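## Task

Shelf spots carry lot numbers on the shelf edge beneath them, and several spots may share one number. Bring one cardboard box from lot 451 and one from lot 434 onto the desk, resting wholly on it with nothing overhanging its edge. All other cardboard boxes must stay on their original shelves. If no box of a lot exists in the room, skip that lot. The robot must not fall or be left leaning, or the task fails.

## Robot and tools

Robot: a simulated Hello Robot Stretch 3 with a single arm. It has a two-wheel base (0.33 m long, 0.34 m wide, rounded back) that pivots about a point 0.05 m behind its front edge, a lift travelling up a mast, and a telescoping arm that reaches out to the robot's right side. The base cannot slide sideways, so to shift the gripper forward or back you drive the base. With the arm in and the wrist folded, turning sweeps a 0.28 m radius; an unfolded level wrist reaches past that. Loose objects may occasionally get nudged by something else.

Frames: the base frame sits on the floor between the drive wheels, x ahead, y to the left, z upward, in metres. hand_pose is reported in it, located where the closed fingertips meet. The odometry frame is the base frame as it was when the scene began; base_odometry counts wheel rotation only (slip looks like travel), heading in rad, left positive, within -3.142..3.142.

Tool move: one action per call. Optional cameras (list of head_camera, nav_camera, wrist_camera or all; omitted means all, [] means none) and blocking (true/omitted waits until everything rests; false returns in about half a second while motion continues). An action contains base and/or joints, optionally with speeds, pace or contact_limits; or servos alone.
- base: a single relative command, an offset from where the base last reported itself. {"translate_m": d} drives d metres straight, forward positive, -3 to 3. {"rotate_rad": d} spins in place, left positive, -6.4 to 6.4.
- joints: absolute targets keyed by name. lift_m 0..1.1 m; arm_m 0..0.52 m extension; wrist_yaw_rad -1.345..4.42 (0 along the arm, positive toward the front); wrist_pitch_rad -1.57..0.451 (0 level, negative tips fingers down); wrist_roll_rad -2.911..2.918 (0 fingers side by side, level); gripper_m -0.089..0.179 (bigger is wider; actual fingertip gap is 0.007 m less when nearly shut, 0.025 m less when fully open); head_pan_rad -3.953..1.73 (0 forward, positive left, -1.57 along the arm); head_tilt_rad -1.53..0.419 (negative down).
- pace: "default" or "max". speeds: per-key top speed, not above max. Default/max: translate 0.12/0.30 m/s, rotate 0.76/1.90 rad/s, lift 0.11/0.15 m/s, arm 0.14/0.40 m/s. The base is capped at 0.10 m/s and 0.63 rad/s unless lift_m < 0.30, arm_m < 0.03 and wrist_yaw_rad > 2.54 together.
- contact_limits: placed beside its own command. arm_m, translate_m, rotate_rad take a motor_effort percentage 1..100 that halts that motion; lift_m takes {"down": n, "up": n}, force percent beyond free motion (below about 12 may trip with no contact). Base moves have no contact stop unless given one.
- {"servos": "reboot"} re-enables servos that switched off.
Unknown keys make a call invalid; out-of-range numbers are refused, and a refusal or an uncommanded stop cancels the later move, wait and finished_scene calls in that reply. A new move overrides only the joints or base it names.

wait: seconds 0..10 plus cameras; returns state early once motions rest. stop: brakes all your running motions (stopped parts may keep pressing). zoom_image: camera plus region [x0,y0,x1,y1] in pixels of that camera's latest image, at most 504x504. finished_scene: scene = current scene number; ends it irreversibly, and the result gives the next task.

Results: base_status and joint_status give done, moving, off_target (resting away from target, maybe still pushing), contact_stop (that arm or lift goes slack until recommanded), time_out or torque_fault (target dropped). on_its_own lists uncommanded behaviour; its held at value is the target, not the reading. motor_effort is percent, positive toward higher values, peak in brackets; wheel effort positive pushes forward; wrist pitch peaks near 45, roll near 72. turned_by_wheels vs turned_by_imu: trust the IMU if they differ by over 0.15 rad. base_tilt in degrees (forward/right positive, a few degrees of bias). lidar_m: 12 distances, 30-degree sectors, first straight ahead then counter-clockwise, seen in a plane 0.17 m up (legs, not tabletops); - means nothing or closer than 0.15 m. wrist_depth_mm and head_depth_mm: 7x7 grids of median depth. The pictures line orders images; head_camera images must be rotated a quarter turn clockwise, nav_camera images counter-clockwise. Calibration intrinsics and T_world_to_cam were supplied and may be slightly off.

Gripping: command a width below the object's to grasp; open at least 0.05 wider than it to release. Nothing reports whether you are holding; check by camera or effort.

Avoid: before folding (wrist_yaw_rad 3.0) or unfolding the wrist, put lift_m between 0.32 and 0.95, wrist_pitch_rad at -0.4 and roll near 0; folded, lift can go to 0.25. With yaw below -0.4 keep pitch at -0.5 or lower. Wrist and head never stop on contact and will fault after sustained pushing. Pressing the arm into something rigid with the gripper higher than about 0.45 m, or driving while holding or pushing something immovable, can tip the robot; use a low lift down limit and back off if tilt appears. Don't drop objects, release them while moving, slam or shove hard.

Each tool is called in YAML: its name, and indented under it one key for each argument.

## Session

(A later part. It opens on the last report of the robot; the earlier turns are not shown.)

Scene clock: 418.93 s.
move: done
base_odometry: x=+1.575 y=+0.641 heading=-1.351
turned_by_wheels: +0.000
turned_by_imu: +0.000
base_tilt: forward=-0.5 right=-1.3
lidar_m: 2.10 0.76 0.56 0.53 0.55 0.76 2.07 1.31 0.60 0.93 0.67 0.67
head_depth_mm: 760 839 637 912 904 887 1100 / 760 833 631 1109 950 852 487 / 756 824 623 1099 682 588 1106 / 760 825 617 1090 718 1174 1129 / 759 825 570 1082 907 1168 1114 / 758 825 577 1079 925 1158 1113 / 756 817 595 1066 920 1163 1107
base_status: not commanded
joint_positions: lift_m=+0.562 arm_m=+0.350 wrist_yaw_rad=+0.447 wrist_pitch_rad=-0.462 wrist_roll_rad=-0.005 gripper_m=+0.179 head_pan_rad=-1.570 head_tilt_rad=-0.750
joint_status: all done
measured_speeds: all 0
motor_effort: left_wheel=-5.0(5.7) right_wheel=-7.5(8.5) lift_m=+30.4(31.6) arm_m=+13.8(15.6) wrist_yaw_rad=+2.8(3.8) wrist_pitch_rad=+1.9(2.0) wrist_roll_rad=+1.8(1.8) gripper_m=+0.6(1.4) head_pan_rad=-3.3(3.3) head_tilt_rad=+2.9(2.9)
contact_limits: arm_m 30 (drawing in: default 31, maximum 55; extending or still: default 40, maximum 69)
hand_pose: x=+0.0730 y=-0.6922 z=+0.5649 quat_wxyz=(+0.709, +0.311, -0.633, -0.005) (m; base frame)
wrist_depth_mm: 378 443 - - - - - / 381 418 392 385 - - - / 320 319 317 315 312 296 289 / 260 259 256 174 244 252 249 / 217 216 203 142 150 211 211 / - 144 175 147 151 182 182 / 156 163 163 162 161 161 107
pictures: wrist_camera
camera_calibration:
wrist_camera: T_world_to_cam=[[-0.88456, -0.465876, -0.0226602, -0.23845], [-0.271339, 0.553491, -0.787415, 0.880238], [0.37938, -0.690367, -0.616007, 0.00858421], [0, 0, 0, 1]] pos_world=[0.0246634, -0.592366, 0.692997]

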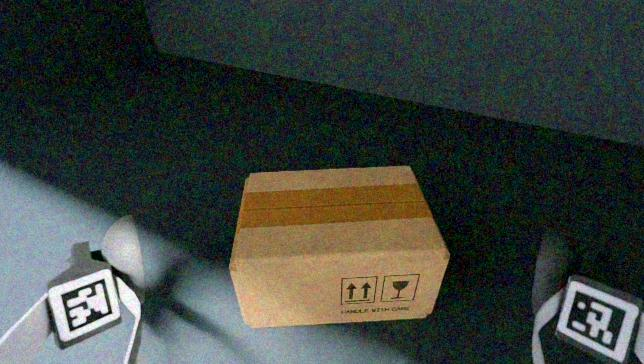

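move:
  joints: {"arm_m":0.37}
  contact_limits: {"arm_m":30}
  cameras: []

move:
  joints: {"gripper_m":0.055}
  cameras: []

move:
  joints: {"lift_m":0.65}
  cameras: ["wrist_camera"]

Scene clock: 427.57 s.
move: done
base_odometry: x=+1.575 y=+0.641 heading=-1.351
turned_by_wheels: +0.000
turned_by_imu: +0.000
base_tilt: forward=-0.3 right=-1.2
lidar_m: 2.09 0.76 0.55 0.54 0.55 0.75 2.06 1.32 0.60 0.92 0.67 0.67
head_depth_mm: 759 837 637 913 906 886 1104 / 756 827 632 1111 951 854 488 / 760 822 623 1103 696 592 1110 / 759 828 615 1093 734 1177 1121 / 760 826 569 1088 907 1164 1124 / 757 823 578 1077 914 1164 1113 / 758 816 595 1069 921 1158 1112
base_status: not commanded
joint_positions: lift_m=+0.562 arm_m=+0.370 wrist_yaw_rad=+0.447 wrist_pitch_rad=-0.462 wrist_roll_rad=-0.005 gripper_m=+0.179 head_pan_rad=-1.570 head_tilt_rad=-0.750
joint_status: all done
measured_speeds: all 0
motor_effort: left_wheel=-5.3(5.7) right_wheel=-7.8(8.0) lift_m=+28.3(29.7) arm_m=+12.9(14.7) wrist_yaw_rad=+1.5(3.3) wrist_pitch_rad=+1.8(2.0) wrist_roll_rad=+1.4(2.0) gripper_m=+0.7(0.9) head_pan_rad=-3.4(3.7) head_tilt_rad=+2.5(2.6)
contact_limits: arm_m 30 (drawing in: default 31, maximum 55; extending or still: default 40, maximum 69)
hand_pose: x=+0.0730 y=-0.7122 z=+0.5649 quat_wxyz=(+0.709, +0.311, -0.633, -0.005) (m; base frame)
wrist_depth_mm: 377 438 - - - - - / 382 419 392 367 - - - / 323 318 316 314 311 295 - / 259 258 256 255 254 251 250 / 217 216 147 142 199 212 210 / - 144 127 128 130 182 182 / 156 163 137 141 151 161 107
pictures: none
No camera images: "cameras" was empty.

Scene clock: 429.33 s.
move: done
base_odometry: x=+1.575 y=+0.641 heading=-1.351
turned_by_wheels: +0.000
turned_by_imu: +0.000
base_tilt: forward=-0.4 right=-1.1
lidar_m: 2.10 0.76 0.55 0.54 0.56 0.76 2.07 1.31 0.60 0.92 0.67 0.67
head_depth_mm: 761 838 637 913 907 886 1100 / 760 829 629 1112 952 853 488 / 759 824 624 1100 696 590 1108 / 758 826 615 1089 735 1171 1127 / 758 823 570 1086 909 1171 1114 / 760 824 577 1077 928 1159 1112 / 758 816 596 1071 922 1156 1109
base_status: not commanded
joint_positions: lift_m=+0.562 arm_m=+0.370 wrist_yaw_rad=+0.449 wrist_pitch_rad=-0.462 wrist_roll_rad=-0.004 gripper_m=+0.056 head_pan_rad=-1.570 head_tilt_rad=-0.750
joint_status: all done
measured_speeds: all 0
motor_effort: left_wheel=-5.0(5.6) right_wheel=-7.1(8.1) lift_m=+27.7(29.0) arm_m=+10.2(12.9) wrist_yaw_rad=+0.1(3.6) wrist_pitch_rad=+1.8(2.0) wrist_roll_rad=+1.4(1.9) gripper_m=-16.7(88.3) head_pan_rad=-2.7(3.3) head_tilt_rad=+1.6(2.6)
contact_limits: arm_m 30 (drawing in: default 31, maximum 55; extending or still: default 40, maximum 69)
hand_pose: x=+0.0734 y=-0.7120 z=+0.5649 quat_wxyz=(+0.709, +0.311, -0.633, -0.004) (m; base frame)
wrist_depth_mm: 377 438 - - - - - / 382 420 391 366 - - - / 324 319 319 315 312 297 - / 260 258 257 254 252 252 249 / 218 216 149 142 145 212 211 / 187 182 130 133 133 178 182 / 169 156 139 146 155 154 164
pictures: none
No camera images: "cameras" was empty.

Scene clock: 430.97 s.
move: done
base_odometry: x=+1.575 y=+0.641 heading=-1.351
turned_by_wheels: +0.000
turned_by_imu: +0.000
base_tilt: forward=-0.2 right=-1.1
lidar_m: 2.10 0.76 0.55 0.53 0.55 0.76 2.08 1.32 0.60 0.92 0.67 0.67
head_depth_mm: 757 837 638 914 907 883 1102 / 758 826 629 1109 927 462 378 / 759 823 624 620 649 847 1111 / 758 826 616 639 864 1174 1128 / 760 820 570 895 911 1169 1120 / 758 824 577 1074 925 1157 1113 / 760 814 596 1064 921 1159 1108
base_status: not commanded
joint_positions: lift_m=+0.650 arm_m=+0.370 wrist_yaw_rad=+0.449 wrist_pitch_rad=-0.470 wrist_roll_rad=-0.004 gripper_m=+0.056 head_pan_rad=-1.570 head_tilt_rad=-0.750
joint_status: all done
measured_speeds: all 0
motor_effort: left_wheel=-5.4(5.5) right_wheel=-7.5(8.3) lift_m=+31.0(33.4) arm_m=+8.4(10.9) wrist_yaw_rad=+0.3(1.4) wrist_pitch_rad=+3.3(3.4) wrist_roll_rad=+1.2(1.7) gripper_m=-16.3(16.9) head_pan_rad=-2.8(3.4) head_tilt_rad=+1.7(2.6)
contact_limits: arm_m 30 (drawing in: default 31, maximum 55; extending or still: default 40, maximum 69)
hand_pose: x=+0.0729 y=-0.7110 z=+0.6511 quat_wxyz=(+0.709, +0.314, -0.632, -0.007) (m; base frame)
wrist_depth_mm: 378 438 - - - - - / 390 462 - - - - - / 403 467 465 - - - - / 396 394 392 390 374 - - / 334 332 152 150 149 325 314 / 290 287 130 132 134 274 279 / 260 241 136 142 151 126 246
pictures: wrist_camera
camera_calibration:
wrist_camera: T_world_to_cam=[[-0.883862, -0.46715, -0.0236458, -0.24564], [-0.274453, 0.558882, -0.782513, 0.95945], [0.378766, -0.685144, -0.622185, 0.056622], [0, 0, 0, 1]] pos_world=[0.0247657, -0.612176, 0.780203]

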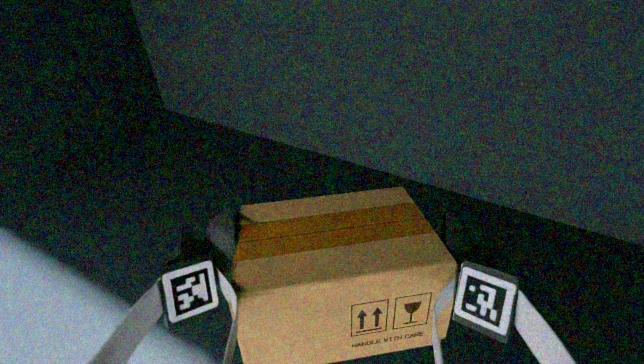

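move:
  joints: {"arm_m":0.0}
  cameras: []

move:
  base: {"translate_m":-0.85}
  joints: {"wrist_yaw_rad":1.57,"lift_m":0.9}
  cameras: ["wrist_camera"]

move:
  base: {"translate_m":-0.85}
  cameras: []

move:
  base: {"rotate_rad":-1.6}
  cameras: []

move:
  base: {"translate_m":1.25}
  cameras: ["nav_camera"]

Scene clock: 458.50 s.
move: done
base_odometry: x=+1.575 y=+0.641 heading=-1.351
turned_by_wheels: +0.000
turned_by_imu: +0.000
base_tilt: forward=-0.4 right=-1.3
lidar_m: 2.09 0.77 0.56 0.54 0.55 0.76 2.07 1.31 0.60 0.92 0.67 0.67
head_depth_mm: 759 839 638 912 904 889 1098 / 757 826 630 1107 953 1137 1134 / 757 827 625 1105 942 1176 1130 / 758 823 616 1093 940 849 1103 / 757 826 569 1089 934 818 456 / 759 824 575 1075 931 830 1099 / 760 818 597 1074 922 1154 1108
base_status: not commanded
joint_positions: lift_m=+0.650 arm_m=+0.001 wrist_yaw_rad=+0.449 wrist_pitch_rad=-0.470 wrist_roll_rad=-0.004 gripper_m=+0.056 head_pan_rad=-1.570 head_tilt_rad=-0.750
joint_status: all done
measured_speeds: all 0
motor_effort: left_wheel=-5.3(5.5) right_wheel=-7.2(8.2) lift_m=+27.4(31.7) arm_m=-13.2(14.6) wrist_yaw_rad=+0.5(1.9) wrist_pitch_rad=+3.3(3.4) wrist_roll_rad=+1.4(1.6) gripper_m=-16.2(16.9) head_pan_rad=-2.4(3.4) head_tilt_rad=+0.9(2.5)
hand_pose: x=+0.0729 y=-0.3415 z=+0.6511 quat_wxyz=(+0.709, +0.314, -0.632, -0.007) (m; base frame)
wrist_depth_mm: 409 461 - - - - - / 437 469 - - - - - / - 492 486 480 477 477 473 / - 547 412 392 390 388 384 / - - 151 150 149 326 325 / 921 124 131 133 134 288 281 / 817 769 135 142 148 117 273
pictures: none
No camera images: "cameras" was empty.

Scene clock: 468.13 s.
move: done
base_odometry: x=+1.390 y=+1.471 heading=-1.352
turned_by_wheels: +0.000
turned_by_imu: -0.001
base_tilt: forward=-0.3 right=-1.2
lidar_m: 2.09 0.76 0.55 0.53 0.55 0.75 1.51 0.68 0.66 0.93 0.61 0.67
head_depth_mm: 762 837 637 1082 990 - 1117 / 761 825 629 1109 981 - 1118 / 762 826 619 1104 973 - - / 761 830 615 1091 914 839 - / 761 828 609 1087 933 844 - / 761 828 602 1074 927 1189 - / 761 814 594 1066 920 828 -
base_status: done
joint_positions: lift_m=+0.900 arm_m=+0.001 wrist_yaw_rad=+1.567 wrist_pitch_rad=-0.471 wrist_roll_rad=-0.004 gripper_m=+0.056 head_pan_rad=-1.570 head_tilt_rad=-0.750
joint_status: all done
measured_speeds: all 0
motor_effort: left_wheel=-8.8(12.0) right_wheel=-2.5(13.0) lift_m=+24.2(34.2) arm_m=-10.3(13.2) wrist_yaw_rad=+2.4(5.6) wrist_pitch_rad=+3.4(3.5) wrist_roll_rad=+1.3(1.7) gripper_m=-16.3(16.8) head_pan_rad=-2.2(3.2) head_tilt_rad=+1.0(2.1)
hand_pose: x=+0.1961 y=-0.1465 z=+0.9011 quat_wxyz=(+0.605, +0.601, -0.369, +0.370) (m; base frame)
wrist_depth_mm: - - - - - - - / - - - - - - - / - - - - - - - / - - - - - 871 401 / - - 152 150 149 674 - / - 124 130 133 134 124 - / - - 134 141 151 117 -
pictures: wrist_camera
camera_calibration:
wrist_camera: T_world_to_cam=[[0.0332285, -0.999169, -0.0235939, -0.125021], [-0.622916, -0.00224331, -0.782285, 0.859256], [0.781582, 0.0406912, -0.622473, 0.579736], [0, 0, 0, 1]] pos_world=[0.0862879, -0.14658, 1.0301]

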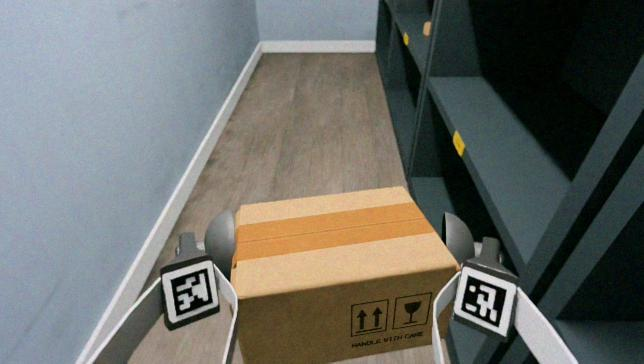

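Scene clock: 477.77 s.
move: done
base_odometry: x=+1.205 y=+2.300 heading=-1.352
turned_by_wheels: +0.000
turned_by_imu: -0.001
base_tilt: forward=-0.2 right=-1.0
lidar_m: 2.08 0.75 0.55 0.53 0.55 0.69 0.67 0.69 0.94 2.55 0.59 1.31
head_depth_mm: 1870 1848 1807 1759 1629 - 1123 / 2587 2700 2428 2028 1654 - 1120 / 2690 3011 2650 2016 1654 - - / 2721 3029 2617 2000 1645 1354 - / 2712 3026 2612 1959 1590 1330 - / 2666 2998 2544 1961 1572 1356 - / 2606 2990 2432 1090 1109 1133 -
base_status: done
joint_positions: lift_m=+0.900 arm_m=+0.001 wrist_yaw_rad=+1.567 wrist_pitch_rad=-0.471 wrist_roll_rad=-0.004 gripper_m=+0.056 head_pan_rad=-1.570 head_tilt_rad=-0.750
joint_status: not commanded
measured_speeds: all 0
motor_effort: left_wheel=-4.1(13.0) right_wheel=-8.8(11.7) lift_m=+31.5(31.8) arm_m=-6.9(10.3) wrist_yaw_rad=+1.3(4.3) wrist_pitch_rad=+3.3(3.5) wrist_roll_rad=+1.4(1.7) gripper_m=-15.9(17.0) head_pan_rad=-1.9(3.1) head_tilt_rad=+0.1(1.6)
hand_pose: x=+0.1961 y=-0.1465 z=+0.9011 quat_wxyz=(+0.605, +0.601, -0.369, +0.370) (m; base frame)
wrist_depth_mm: - - - - - - - / - - - - - - - / - - - - - - - / - - - - - 802 - / - - 153 150 149 - - / - 124 130 133 134 124 - / - 971 134 142 151 120 -
pictures: none
No camera images: "cameras" was empty.

Scene clock: 481.40 s.
move: done
base_odometry: x=+1.205 y=+2.300 heading=-2.951
turned_by_wheels: -1.600
turned_by_imu: -1.575
base_tilt: forward=-0.3 right=-1.2
lidar_m: 2.41 0.59 1.30 2.21 0.77 0.55 0.53 0.55 0.70 0.67 0.69 0.93
head_depth_mm: 542 612 702 822 965 - 1125 / 540 610 701 822 962 - 1119 / 541 609 696 819 958 - - / 539 606 696 814 957 1196 - / 537 606 694 812 986 1197 - / 537 606 693 810 982 1190 - / 536 604 691 813 979 1140 -
base_status: done
joint_positions: lift_m=+0.900 arm_m=+0.001 wrist_yaw_rad=+1.567 wrist_pitch_rad=-0.471 wrist_roll_rad=-0.004 gripper_m=+0.056 head_pan_rad=-1.570 head_tilt_rad=-0.750
joint_status: not commanded
measured_speeds: all 0
motor_effort: left_wheel=+7.8(12.0) right_wheel=-9.8(13.1) lift_m=+30.6(31.8) arm_m=-12.4(12.9) wrist_yaw_rad=+2.7(3.2) wrist_pitch_rad=+3.3(3.5) wrist_roll_rad=+1.4(1.8) gripper_m=-16.0(16.7) head_pan_rad=-1.8(3.2) head_tilt_rad=+0.1(1.0)
hand_pose: x=+0.1961 y=-0.1465 z=+0.9011 quat_wxyz=(+0.605, +0.601, -0.369, +0.370) (m; base frame)
wrist_depth_mm: - - - - - - 620 / - - - - - - 616 / - - - - - - 617 / - - - - - - 620 / - - 153 151 149 - 618 / - - 130 133 134 124 630 / - 124 134 142 151 895 599
pictures: none
No camera images: "cameras" was empty.

Scene clock: 495.03 s.
move: done
base_odometry: x=-0.022 y=+2.064 heading=-2.951
turned_by_wheels: +0.000
turned_by_imu: +0.001
base_tilt: forward=-0.3 right=-1.3
lidar_m: 1.97 1.71 2.52 1.29 0.48 0.52 1.77 0.93 0.67 0.64 0.66 0.90
head_depth_mm: 521 587 675 793 930 - 1121 / 518 587 672 790 929 - 1111 / 518 585 668 788 919 - - / 518 582 670 785 921 1151 - / 517 583 670 786 946 1150 - / 517 581 668 781 944 1141 - / 516 580 666 778 938 1103 -
base_status: done
joint_positions: lift_m=+0.900 arm_m=+0.001 wrist_yaw_rad=+1.567 wrist_pitch_rad=-0.471 wrist_roll_rad=-0.004 gripper_m=+0.056 head_pan_rad=-1.570 head_tilt_rad=-0.750
joint_status: not commanded
measured_speeds: all 0
motor_effort: left_wheel=+8.2(12.5) right_wheel=+1.1(10.6) lift_m=+27.6(31.1) arm_m=-9.8(13.5) wrist_yaw_rad=+3.3(3.7) wrist_pitch_rad=+3.3(3.5) wrist_roll_rad=+1.3(1.7) gripper_m=-16.3(16.9) head_pan_rad=-2.6(2.9) head_tilt_rad=-0.9(1.6)
hand_pose: x=+0.1961 y=-0.1465 z=+0.9011 quat_wxyz=(+0.605, +0.601, -0.369, +0.370) (m; base frame)
wrist_depth_mm: - - - - - - 592 / - - - - - - 588 / - - - - - - 592 / - - - - - - 584 / - - 153 151 149 - 597 / - 124 130 133 134 - 592 / - - 134 142 151 874 596
pictures: nav_camera (sideways)
camera_calibration:
nav_camera: T_world_to_cam=[[0.0175889, -0.661958, 0.749335, -0.931806], [-0.999788, -0.0196603, 0.00609988, 0.0482926], [0.0106943, -0.749283, -0.662163, 0.814799], [0, 0, 0, 1]] pos_world=[0.0559581, -0.00535084, 1.23747]

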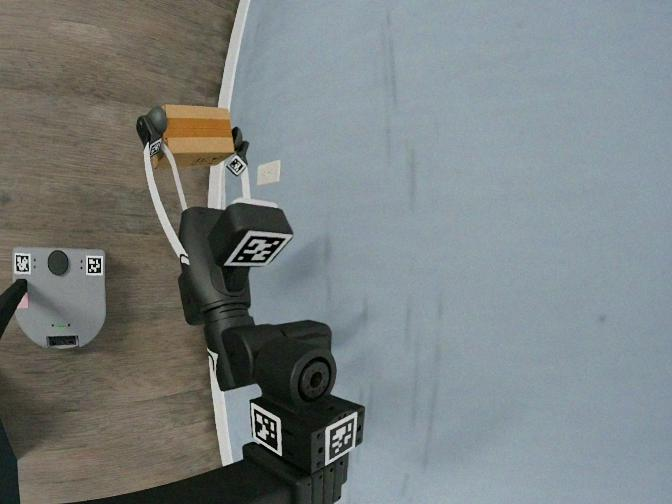

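move:
  base: {"rotate_rad":1.1}
  cameras: []

move:
  base: {"translate_m":0.86}
  cameras: []

move:
  base: {"translate_m":0.86}
  cameras: []

move:
  base: {"rotate_rad":0.49}
  joints: {"head_tilt_rad":-0.6}
  cameras: ["head_camera","nav_camera"]

Scene clock: 508.73 s.
move: done
base_odometry: x=-0.022 y=+2.064 heading=-1.851
turned_by_wheels: +1.100
turned_by_imu: +1.083
base_tilt: forward=-0.4 right=-1.2
lidar_m: 2.52 1.09 0.48 0.54 1.79 0.89 0.66 0.64 0.67 0.94 1.98 1.71
head_depth_mm: 729 778 835 905 967 - 1124 / 825 892 966 1057 1152 - 1114 / 951 1031 1138 1271 1400 - - / 1115 1242 1401 1588 1606 1358 - / 1365 1553 1811 1897 1582 1334 - / 1681 1890 2127 1962 1569 1349 - / 1626 1802 2035 1922 1570 1372 -
base_status: done
joint_positions: lift_m=+0.900 arm_m=+0.001 wrist_yaw_rad=+1.567 wrist_pitch_rad=-0.471 wrist_roll_rad=-0.004 gripper_m=+0.056 head_pan_rad=-1.570 head_tilt_rad=-0.750
joint_status: not commanded
measured_speeds: all 0
motor_effort: left_wheel=-8.2(12.9) right_wheel=+8.7(12.5) lift_m=+26.4(27.5) arm_m=-12.7(12.7) wrist_yaw_rad=+2.1(3.6) wrist_pitch_rad=+3.3(3.5) wrist_roll_rad=+1.3(1.7) gripper_m=-16.4(16.8) head_pan_rad=-1.5(2.6) head_tilt_rad=-0.6(1.8)
hand_pose: x=+0.1961 y=-0.1465 z=+0.9011 quat_wxyz=(+0.605, +0.601, -0.369, +0.370) (m; base frame)
wrist_depth_mm: - - - - - - - / - - - - - - - / - - - - - - - / - - - - - - - / - - 152 150 149 - - / - 124 130 133 134 - - / - - 134 142 151 995 -
pictures: none
No camera images: "cameras" was empty.

Scene clock: 518.47 s.
move: done
base_odometry: x=-0.260 y=+1.237 heading=-1.851
turned_by_wheels: +0.000
turned_by_imu: -0.001
base_tilt: forward=-0.4 right=-1.1
lidar_m: 1.68 2.54 0.99 0.73 0.72 0.75 1.44 1.39 1.46 1.62 1.12 1.18
head_depth_mm: 1596 1699 1824 1896 1684 - 1124 / 1670 1855 2077 2010 1670 - 1119 / 1594 1810 2080 2002 1649 - - / 1495 1697 1947 1973 1642 1364 - / 1420 1596 1822 1974 1585 1334 - / 1350 1507 1715 1881 1570 1359 - / 1291 1432 1598 1771 1565 1345 -
base_status: done
joint_positions: lift_m=+0.900 arm_m=+0.001 wrist_yaw_rad=+1.567 wrist_pitch_rad=-0.471 wrist_roll_rad=-0.004 gripper_m=+0.056 head_pan_rad=-1.570 head_tilt_rad=-0.750
joint_status: not commanded
measured_speeds: all 0
motor_effort: left_wheel=+2.2(9.2) right_wheel=+8.8(14.0) lift_m=+24.6(27.1) arm_m=-11.5(13.3) wrist_yaw_rad=+1.7(3.9) wrist_pitch_rad=+3.4(3.5) wrist_roll_rad=+1.3(1.6) gripper_m=-16.0(17.0) head_pan_rad=-2.0(2.6) head_tilt_rad=-1.8(2.5)
hand_pose: x=+0.1961 y=-0.1465 z=+0.9011 quat_wxyz=(+0.605, +0.601, -0.369, +0.370) (m; base frame)
wrist_depth_mm: - - - - - - - / - - - - - - - / - - - - - - - / - - - - - - - / - - 152 150 149 - - / - 124 130 133 134 - - / - - 134 142 151 993 -
pictures: none
No camera images: "cameras" was empty.

Scene clock: 528.20 s.
move: done
base_odometry: x=-0.498 y=+0.411 heading=-1.851
turned_by_wheels: +0.000
turned_by_imu: +0.000
base_tilt: forward=-0.3 right=-1.1
lidar_m: 1.66 2.13 1.55 1.16 1.13 1.17 2.21 2.14 0.99 0.67 0.51 0.88
head_depth_mm: 1317 1535 1734 907 1633 - 1128 / 1237 1418 1197 898 782 - 1118 / 1162 1327 1182 890 736 - - / 1100 1239 1174 882 725 1357 - / 1042 1166 1159 874 704 1295 - / 996 1106 1137 868 699 629 - / 949 1053 1118 861 692 610 -
base_status: done
joint_positions: lift_m=+0.900 arm_m=+0.001 wrist_yaw_rad=+1.567 wrist_pitch_rad=-0.471 wrist_roll_rad=-0.004 gripper_m=+0.056 head_pan_rad=-1.570 head_tilt_rad=-0.750
joint_status: not commanded
measured_speeds: all 0
motor_effort: left_wheel=+5.6(9.2) right_wheel=+3.9(14.8) lift_m=+24.2(25.7) arm_m=-9.4(12.0) wrist_yaw_rad=+2.1(3.9) wrist_pitch_rad=+3.3(3.5) wrist_roll_rad=+1.3(1.6) gripper_m=-16.3(16.8) head_pan_rad=-1.8(2.4) head_tilt_rad=-2.5(2.9)
hand_pose: x=+0.1961 y=-0.1465 z=+0.9011 quat_wxyz=(+0.605, +0.601, -0.369, +0.370) (m; base frame)
wrist_depth_mm: - - - - - - - / - - - - - - - / - - - - - 474 - / - - - - - 477 - / - - 153 151 146 - - / - 124 130 132 134 - - / - - 135 142 151 123 -
pictures: none
No camera images: "cameras" was empty.

Scene clock: 530.10 s.
move: done
base_odometry: x=-0.498 y=+0.411 heading=-1.362
turned_by_wheels: +0.490
turned_by_imu: +0.482
base_tilt: forward=-0.3 right=-1.2
lidar_m: 2.14 1.61 1.17 1.12 1.16 1.57 2.14 1.02 0.67 0.52 0.81 1.60
head_depth_mm: 960 1055 1170 1129 843 710 - / 957 1050 1164 1128 835 708 - / 955 1053 1173 1115 831 701 - / 952 1047 1162 1103 823 676 1148 / 951 1045 1164 1090 817 652 974 / 951 1042 1157 1081 810 650 1162 / 951 1045 1149 1075 807 647 584
base_status: done
joint_positions: lift_m=+0.900 arm_m=+0.001 wrist_yaw_rad=+1.567 wrist_pitch_rad=-0.471 wrist_roll_rad=-0.004 gripper_m=+0.056 head_pan_rad=-1.570 head_tilt_rad=-0.600
joint_status: all done
measured_speeds: all 0
motor_effort: left_wheel=-8.4(12.9) right_wheel=+9.6(12.2) lift_m=+24.3(25.2) arm_m=-10.7(10.7) wrist_yaw_rad=+3.3(3.3) wrist_pitch_rad=+3.4(3.5) wrist_roll_rad=+1.4(1.7) gripper_m=-16.5(16.6) head_pan_rad=-1.9(2.2) head_tilt_rad=+3.6(4.2)
hand_pose: x=+0.1961 y=-0.1465 z=+0.9011 quat_wxyz=(+0.605, +0.601, -0.369, +0.370) (m; base frame)
wrist_depth_mm: - - - - - - - / - - - - - - - / - - - - - - - / - - - - - - - / - - 153 151 149 - - / - 124 130 133 134 127 - / - - 134 142 151 126 -
pictures: head_camera (sideways), nav_camera (sideways)
camera_calibration:
head_camera: T_world_to_cam=[[-0.0466911, 0.520085, -0.852837, 1.12535], [0.997501, -0.0210373, -0.0674404, 0.0812933], [-0.0530161, -0.853855, -0.517803, 0.629753], [0, 0, 0, 1]] pos_world=[0.00484067, -0.0458484, 1.29131]
nav_camera: T_world_to_cam=[[0.0174641, -0.542579, 0.839823, -1.04979], [-0.999789, -0.0185451, 0.00880924, 0.0448547], [0.0107949, -0.8398, -0.542789, 0.659576], [0, 0, 0, 1]] pos_world=[0.0560588, -0.0148501, 1.23925]

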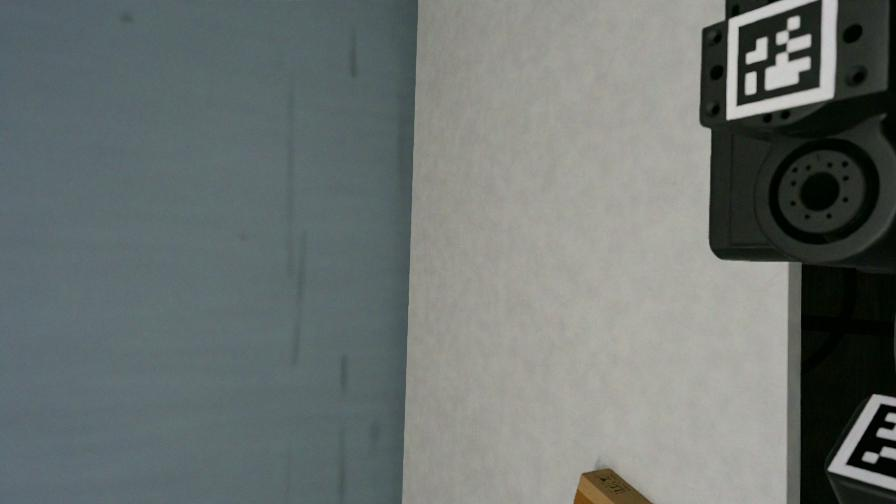

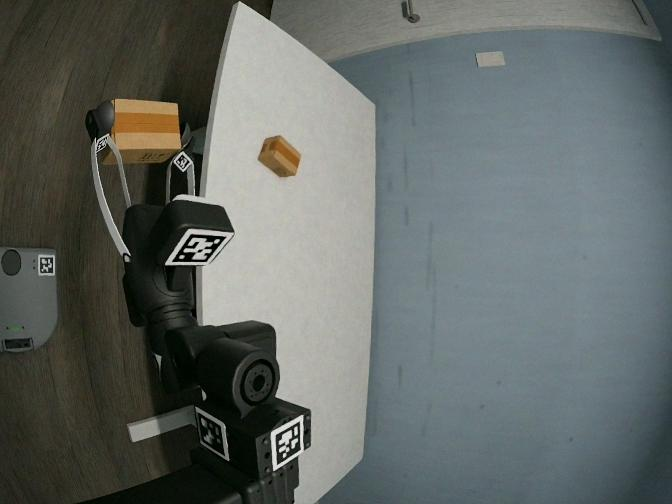

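move:
  joints: {"wrist_yaw_rad":0.0}
  cameras: []

move:
  joints: {"arm_m":0.2}
  cameras: []

move:
  joints: {"lift_m":0.78}
  contact_limits: {"lift_m":{"down":15}}
  cameras: ["wrist_camera"]

move:
  joints: {"lift_m":0.72}
  contact_limits: {"lift_m":{"down":13}}
  speeds: {"lift_m":0.025}
  cameras: ["wrist_camera"]

Scene clock: 544.90 s.
move: done
base_odometry: x=-0.498 y=+0.411 heading=-1.362
turned_by_wheels: +0.000
turned_by_imu: +0.000
base_tilt: forward=-0.4 right=-1.4
lidar_m: 2.14 1.61 1.17 1.12 1.16 1.57 2.14 1.02 0.67 0.51 0.81 1.60
head_depth_mm: 959 1056 1172 1130 842 711 - / 963 1049 1170 1124 837 707 - / 953 1051 1161 1115 827 303 - / 951 1046 1167 1102 824 285 - / 953 1043 1161 1098 818 604 967 / 949 1044 1159 1081 813 649 1164 / 949 1045 1152 1069 805 648 1156
base_status: not commanded
joint_positions: lift_m=+0.900 arm_m=+0.001 wrist_yaw_rad=+0.003 wrist_pitch_rad=-0.471 wrist_roll_rad=-0.004 gripper_m=+0.056 head_pan_rad=-1.570 head_tilt_rad=-0.600
joint_status: all done
measured_speeds: all 0
motor_effort: left_wheel=-8.0(8.9) right_wheel=+8.7(10.2) lift_m=+25.1(25.5) arm_m=-10.1(13.0) wrist_yaw_rad=-2.5(6.0) wrist_pitch_rad=+3.4(3.4) wrist_roll_rad=+1.5(1.5) gripper_m=-16.2(16.8) head_pan_rad=-1.5(2.3) head_tilt_rad=+3.3(4.3)
hand_pose: x=-0.0209 y=-0.3630 z=+0.9011 quat_wxyz=(+0.690, +0.166, -0.686, -0.164) (m; base frame)
wrist_depth_mm: - - - - - - - / - - - - - - - / - - - - - - - / 407 435 - - - - - / 391 - 151 151 146 - - / - - 130 133 134 - - / - - 133 142 148 117 -
pictures: none
No camera images: "cameras" was empty.

Scene clock: 547.60 s.
move: done
base_odometry: x=-0.498 y=+0.411 heading=-1.362
turned_by_wheels: +0.000
turned_by_imu: +0.000
base_tilt: forward=-0.2 right=-1.2
lidar_m: 2.13 1.61 1.17 1.12 1.16 1.57 2.14 1.02 0.67 0.52 0.81 1.60
head_depth_mm: 957 1051 1169 1126 293 650 1200 / 957 1048 1169 363 343 667 1178 / 956 1043 1171 349 350 660 1156 / 953 1047 1167 1004 368 658 1155 / 952 1049 1157 1092 789 655 975 / 952 1040 1158 1088 810 650 1165 / 949 1042 1158 1071 802 647 1158
base_status: not commanded
joint_positions: lift_m=+0.900 arm_m=+0.200 wrist_yaw_rad=+0.003 wrist_pitch_rad=-0.471 wrist_roll_rad=-0.004 gripper_m=+0.056 head_pan_rad=-1.570 head_tilt_rad=-0.600
joint_status: all done
measured_speeds: all 0
motor_effort: left_wheel=-8.4(8.6) right_wheel=+8.8(10.0) lift_m=+24.9(25.9) arm_m=+13.7(15.0) wrist_yaw_rad=-2.8(4.2) wrist_pitch_rad=+3.4(3.5) wrist_roll_rad=+1.3(1.7) gripper_m=-16.2(16.7) head_pan_rad=-1.8(2.1) head_tilt_rad=+2.5(4.1)
hand_pose: x=-0.0209 y=-0.5624 z=+0.9010 quat_wxyz=(+0.690, +0.166, -0.686, -0.164) (m; base frame)
wrist_depth_mm: - - - - - - - / - - - - - - - / - - - - - - - / - - - - - - - / - - 151 151 146 - - / - - 130 133 134 - - / - - 133 142 148 117 -
pictures: none
No camera images: "cameras" was empty.

Scene clock: 549.53 s.
move: done
base_odometry: x=-0.498 y=+0.411 heading=-1.362
turned_by_wheels: +0.000
turned_by_imu: +0.000
base_tilt: forward=-0.3 right=-1.1
lidar_m: 2.14 1.61 1.17 1.12 1.16 1.57 2.14 1.02 0.67 0.52 0.81 1.60
head_depth_mm: 961 1054 1169 1136 844 653 294 / 953 1049 1169 1123 809 365 330 / 955 1046 1169 1115 422 407 1152 / 951 1051 1159 1100 671 430 1153 / 951 1045 1159 1090 819 654 978 / 952 1044 1160 1082 811 651 1160 / 949 1046 1155 1070 804 648 1167
base_status: not commanded
joint_positions: lift_m=+0.780 arm_m=+0.200 wrist_yaw_rad=+0.003 wrist_pitch_rad=-0.471 wrist_roll_rad=-0.004 gripper_m=+0.056 head_pan_rad=-1.570 head_tilt_rad=-0.600
joint_status: all done
measured_speeds: all 0
motor_effort: left_wheel=-8.5(8.6) right_wheel=+9.5(10.0) lift_m=+23.8(26.9) arm_m=+10.2(13.0) wrist_yaw_rad=-3.4(4.3) wrist_pitch_rad=+3.4(3.5) wrist_roll_rad=+1.4(1.6) gripper_m=-16.0(17.0) head_pan_rad=-1.7(2.1) head_tilt_rad=+3.5(3.7)
contact_limits: lift_m down 15 (down: maximum 72; up: maximum 65)
hand_pose: x=-0.0209 y=-0.5624 z=+0.7810 quat_wxyz=(+0.690, +0.167, -0.686, -0.164) (m; base frame)
wrist_depth_mm: - - - - - - - / - - - - - - - / - - - - - - - / - - - - - - - / - - 151 150 146 - - / - - 130 133 134 - - / - - 133 142 148 117 -
pictures: wrist_camera
camera_calibration:
wrist_camera: T_world_to_cam=[[-0.998913, -0.0401401, -0.0236926, -0.0182656], [-0.00648833, 0.623106, -0.78211, 0.99367], [0.046157, -0.781106, -0.622689, 0.214196], [0, 0, 0, 1]] pos_world=[-0.0216851, -0.452585, 0.910104]

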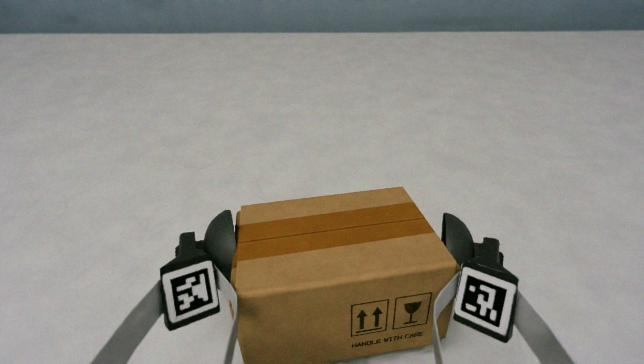

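Scene clock: 552.33 s.
move: done
base_odometry: x=-0.498 y=+0.411 heading=-1.362
turned_by_wheels: +0.000
turned_by_imu: +0.000
base_tilt: forward=-0.3 right=-1.3
lidar_m: 2.14 1.61 1.16 1.12 1.16 1.57 2.14 1.02 0.67 0.51 0.81 1.61
head_depth_mm: 963 1052 1171 1133 842 671 600 / 958 1052 1163 1119 836 417 345 / 955 1052 1168 1112 830 433 1157 / 954 1050 1166 1105 823 459 1149 / 956 1048 1161 1094 817 653 977 / 948 1047 1159 1078 812 652 1162 / 952 1044 1153 1077 805 648 1158
base_status: not commanded
joint_positions: lift_m=+0.720 arm_m=+0.200 wrist_yaw_rad=+0.003 wrist_pitch_rad=-0.354 wrist_roll_rad=+0.001 gripper_m=+0.056 head_pan_rad=-1.570 head_tilt_rad=-0.600
joint_status: all done
measured_speeds: all 0
on_its_own: wrist_pitch_rad is at rest, and its effort (-18.2) is outside its rest range (-8 to +12)
motor_effort: left_wheel=-7.1(8.5) right_wheel=+7.0(9.9) lift_m=+11.8(27.6) arm_m=+6.4(10.5) wrist_yaw_rad=-2.0(4.1) wrist_pitch_rad=-18.2(18.5) wrist_roll_rad=-0.4(1.6) gripper_m=-16.4(16.6) head_pan_rad=-1.5(2.1) head_tilt_rad=+2.2(3.4)
contact_limits: lift_m down 13 (down: maximum 72; up: maximum 65)
hand_pose: x=-0.0209 y=-0.5770 z=+0.7473 quat_wxyz=(+0.696, +0.125, -0.696, -0.124) (m; base frame)
wrist_depth_mm: - - - - - - - / - - - - - - - / - - - - - - - / - - - 170 170 - - / - - 146 144 144 - - / - - 128 131 134 - - / - - 133 143 149 117 -
pictures: wrist_camera
camera_calibration:
wrist_camera: T_world_to_cam=[[-0.998894, -0.0405607, -0.0237766, -0.01992], [-0.00119653, 0.527481, -0.849566, 0.971769], [0.0470007, -0.848598, -0.526946, 0.0713634], [0, 0, 0, 1]] pos_world=[-0.0220893, -0.452839, 0.862713]

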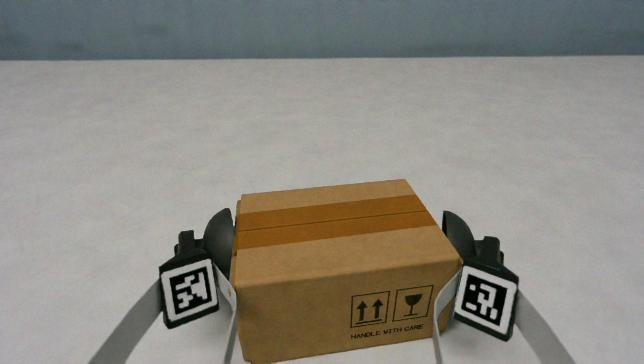

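move:
  joints: {"lift_m":0.742}
  cameras: []

move:
  joints: {"gripper_m":0.165}
  cameras: []

move:
  joints: {"lift_m":0.9}
  cameras: ["wrist_camera"]

move:
  joints: {"arm_m":0.0}
  pace: "max"
  cameras: ["head_camera"]

Scene clock: 562.83 s.
move: done
base_odometry: x=-0.498 y=+0.411 heading=-1.362
turned_by_wheels: +0.000
turned_by_imu: +0.000
base_tilt: forward=-0.3 right=-1.2
lidar_m: 2.13 1.61 1.17 1.12 1.16 1.57 2.14 1.02 0.67 0.51 0.81 1.60
head_depth_mm: 961 1053 1174 1135 840 671 334 / 958 1047 1166 1121 833 391 332 / 956 1045 1164 1115 827 424 1154 / 949 1042 1162 1103 823 447 1149 / 951 1049 1159 1089 816 654 978 / 948 1047 1157 1078 814 652 1167 / 949 1045 1158 1068 804 647 1156
base_status: not commanded
joint_positions: lift_m=+0.742 arm_m=+0.200 wrist_yaw_rad=+0.003 wrist_pitch_rad=-0.447 wrist_roll_rad=-0.003 gripper_m=+0.056 head_pan_rad=-1.570 head_tilt_rad=-0.600
joint_status: all done
measured_speeds: all 0
motor_effort: left_wheel=-6.8(7.3) right_wheel=+6.7(7.4) lift_m=+27.9(31.0) arm_m=+1.2(2.3) wrist_yaw_rad=-2.8(4.0) wrist_pitch_rad=-1.0(18.0) wrist_roll_rad=+0.7(0.9) gripper_m=-15.8(16.6) head_pan_rad=-1.7(2.2) head_tilt_rad=+2.1(2.2)
hand_pose: x=-0.0210 y=-0.5657 z=+0.7483 quat_wxyz=(+0.691, +0.158, -0.688, -0.156) (m; base frame)
wrist_depth_mm: - - - - - - - / - - - - - - - / - - - - - - - / - - - 163 163 - - / - - 143 142 142 - - / - - 129 133 136 - - / - - 136 146 153 117 -
pictures: none
No camera images: "cameras" was empty.

Scene clock: 564.47 s.
move: done
base_odometry: x=-0.498 y=+0.411 heading=-1.362
turned_by_wheels: +0.000
turned_by_imu: +0.000
base_tilt: forward=-0.5 right=-1.1
lidar_m: 2.14 1.61 1.16 1.12 1.16 1.57 2.14 1.02 0.67 0.51 0.81 1.61
head_depth_mm: 961 1058 1171 1134 844 671 334 / 958 1049 1161 1121 836 392 332 / 955 1049 1166 1106 829 423 1156 / 953 1044 1160 1104 821 447 1154 / 949 1044 1157 1090 819 645 977 / 953 1040 1152 1082 812 652 1161 / 948 1038 1152 1067 806 647 1161
base_status: not commanded
joint_positions: lift_m=+0.742 arm_m=+0.200 wrist_yaw_rad=+0.000 wrist_pitch_rad=-0.461 wrist_roll_rad=-0.003 gripper_m=+0.165 head_pan_rad=-1.570 head_tilt_rad=-0.600
joint_status: all done
measured_speeds: all 0
motor_effort: left_wheel=-7.1(7.3) right_wheel=+7.1(7.7) lift_m=+23.0(28.4) arm_m=-1.8(1.8) wrist_yaw_rad=-1.1(3.8) wrist_pitch_rad=+1.7(1.8) wrist_roll_rad=+0.9(1.0) gripper_m=+0.9(82.1) head_pan_rad=-1.0(2.0) head_tilt_rad=+1.0(2.2)
hand_pose: x=-0.0215 y=-0.5637 z=+0.7450 quat_wxyz=(+0.689, +0.162, -0.687, -0.162) (m; base frame)
wrist_depth_mm: - - - - - - - / - - - - - - - / - - - - - - - / - - 159 159 158 - - / - 145 135 138 142 - - / - 123 127 135 140 134 - / - 118 144 150 - - 102
pictures: none
No camera images: "cameras" was empty.

Scene clock: 566.73 s.
move: done
base_odometry: x=-0.498 y=+0.411 heading=-1.362
turned_by_wheels: +0.000
turned_by_imu: +0.000
base_tilt: forward=-0.4 right=-1.2
lidar_m: 2.14 1.61 1.17 1.12 1.16 1.57 2.14 1.02 0.67 0.52 0.80 1.61
head_depth_mm: 959 1053 1171 1138 293 650 1202 / 954 1051 1166 363 342 665 1191 / 954 1046 1166 349 350 663 1162 / 952 1048 1163 1000 368 656 1147 / 952 1048 1159 1097 791 655 976 / 950 1046 1156 1079 813 652 1155 / 948 1044 1158 1073 806 647 1161
base_status: not commanded
joint_positions: lift_m=+0.900 arm_m=+0.200 wrist_yaw_rad=+0.000 wrist_pitch_rad=-0.463 wrist_roll_rad=-0.003 gripper_m=+0.165 head_pan_rad=-1.570 head_tilt_rad=-0.600
joint_status: all done
measured_speeds: all 0
motor_effort: left_wheel=-6.8(7.3) right_wheel=+6.6(7.6) lift_m=+30.6(34.0) arm_m=-4.4(4.7) wrist_yaw_rad=-0.2(2.0) wrist_pitch_rad=+1.8(2.0) wrist_roll_rad=+0.8(1.0) gripper_m=+0.5(1.2) head_pan_rad=-1.1(2.0) head_tilt_rad=+0.2(1.9)
hand_pose: x=-0.0215 y=-0.5635 z=+0.9028 quat_wxyz=(+0.689, +0.163, -0.687, -0.162) (m; base frame)
wrist_depth_mm: - - - - - - - / - - - - - - - / - - - - - - - / - - - - - - - / - 146 - - - - - / - 123 - - - 135 - / - 118 - 261 - - 102
pictures: wrist_camera
camera_calibration:
wrist_camera: T_world_to_cam=[[-0.99901, -0.0368367, -0.0249536, -0.0130108], [-0.0030739, 0.616645, -0.787235, 1.09071], [0.0443867, -0.786379, -0.616148, 0.280253], [0, 0, 0, 1]] pos_world=[-0.0220847, -0.452676, 1.031]

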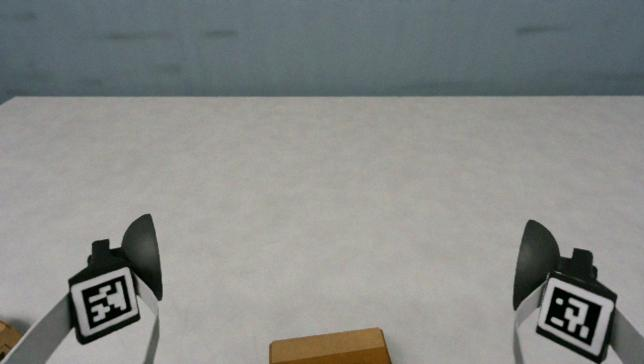

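Scene clock: 568.43 s.
move: done
base_odometry: x=-0.498 y=+0.411 heading=-1.362
turned_by_wheels: +0.000
turned_by_imu: +0.000
base_tilt: forward=-0.4 right=-1.3
lidar_m: 2.13 1.61 1.17 1.12 1.16 1.57 2.14 1.02 0.67 0.52 0.81 1.60
head_depth_mm: 960 1054 1178 1136 842 711 - / 957 1053 1168 1124 837 688 - / 956 1050 1167 1111 829 301 - / 948 1045 1162 1100 822 284 - / 951 1043 1160 1090 818 636 967 / 944 1043 1156 1077 810 632 1162 / 945 1041 1158 1068 804 647 1160
base_status: not commanded
joint_positions: lift_m=+0.900 arm_m=+0.001 wrist_yaw_rad=+0.000 wrist_pitch_rad=-0.463 wrist_roll_rad=-0.003 gripper_m=+0.165 head_pan_rad=-1.570 head_tilt_rad=-0.600
joint_status: all done
measured_speeds: all 0
motor_effort: left_wheel=-7.0(7.4) right_wheel=+7.1(7.8) lift_m=+29.0(31.3) arm_m=-12.8(14.3) wrist_yaw_rad=-1.2(2.3) wrist_pitch_rad=+2.1(2.1) wrist_roll_rad=+0.8(0.9) gripper_m=+0.9(1.1) head_pan_rad=-1.2(2.0) head_tilt_rad=+0.8(1.9)
hand_pose: x=-0.0215 y=-0.3640 z=+0.9026 quat_wxyz=(+0.689, +0.163, -0.687, -0.162) (m; base frame)
wrist_depth_mm: - - - - - - - / - - - - - - - / - - - - - - - / 415 427 - 403 - - - / 392 146 - 395 - - - / - 123 - - - 135 - / - 118 - - - - 102
pictures: head_camera (sideways)
camera_calibration:
head_camera: T_world_to_cam=[[-0.0467024, 0.51985, -0.85298, 1.12552], [0.997501, -0.0210478, -0.0674427, 0.0812959], [-0.0530134, -0.853999, -0.517568, 0.629441], [0, 0, 0, 1]] pos_world=[0.00484064, -0.0458495, 1.29131]

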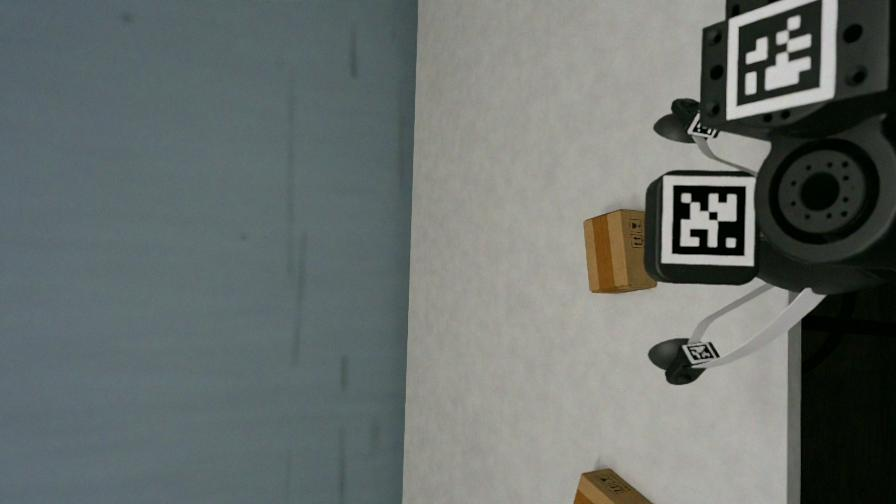

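Both boxes are on the desk.

finished_scene:
  scene: 2

The scene is finished: the task was done.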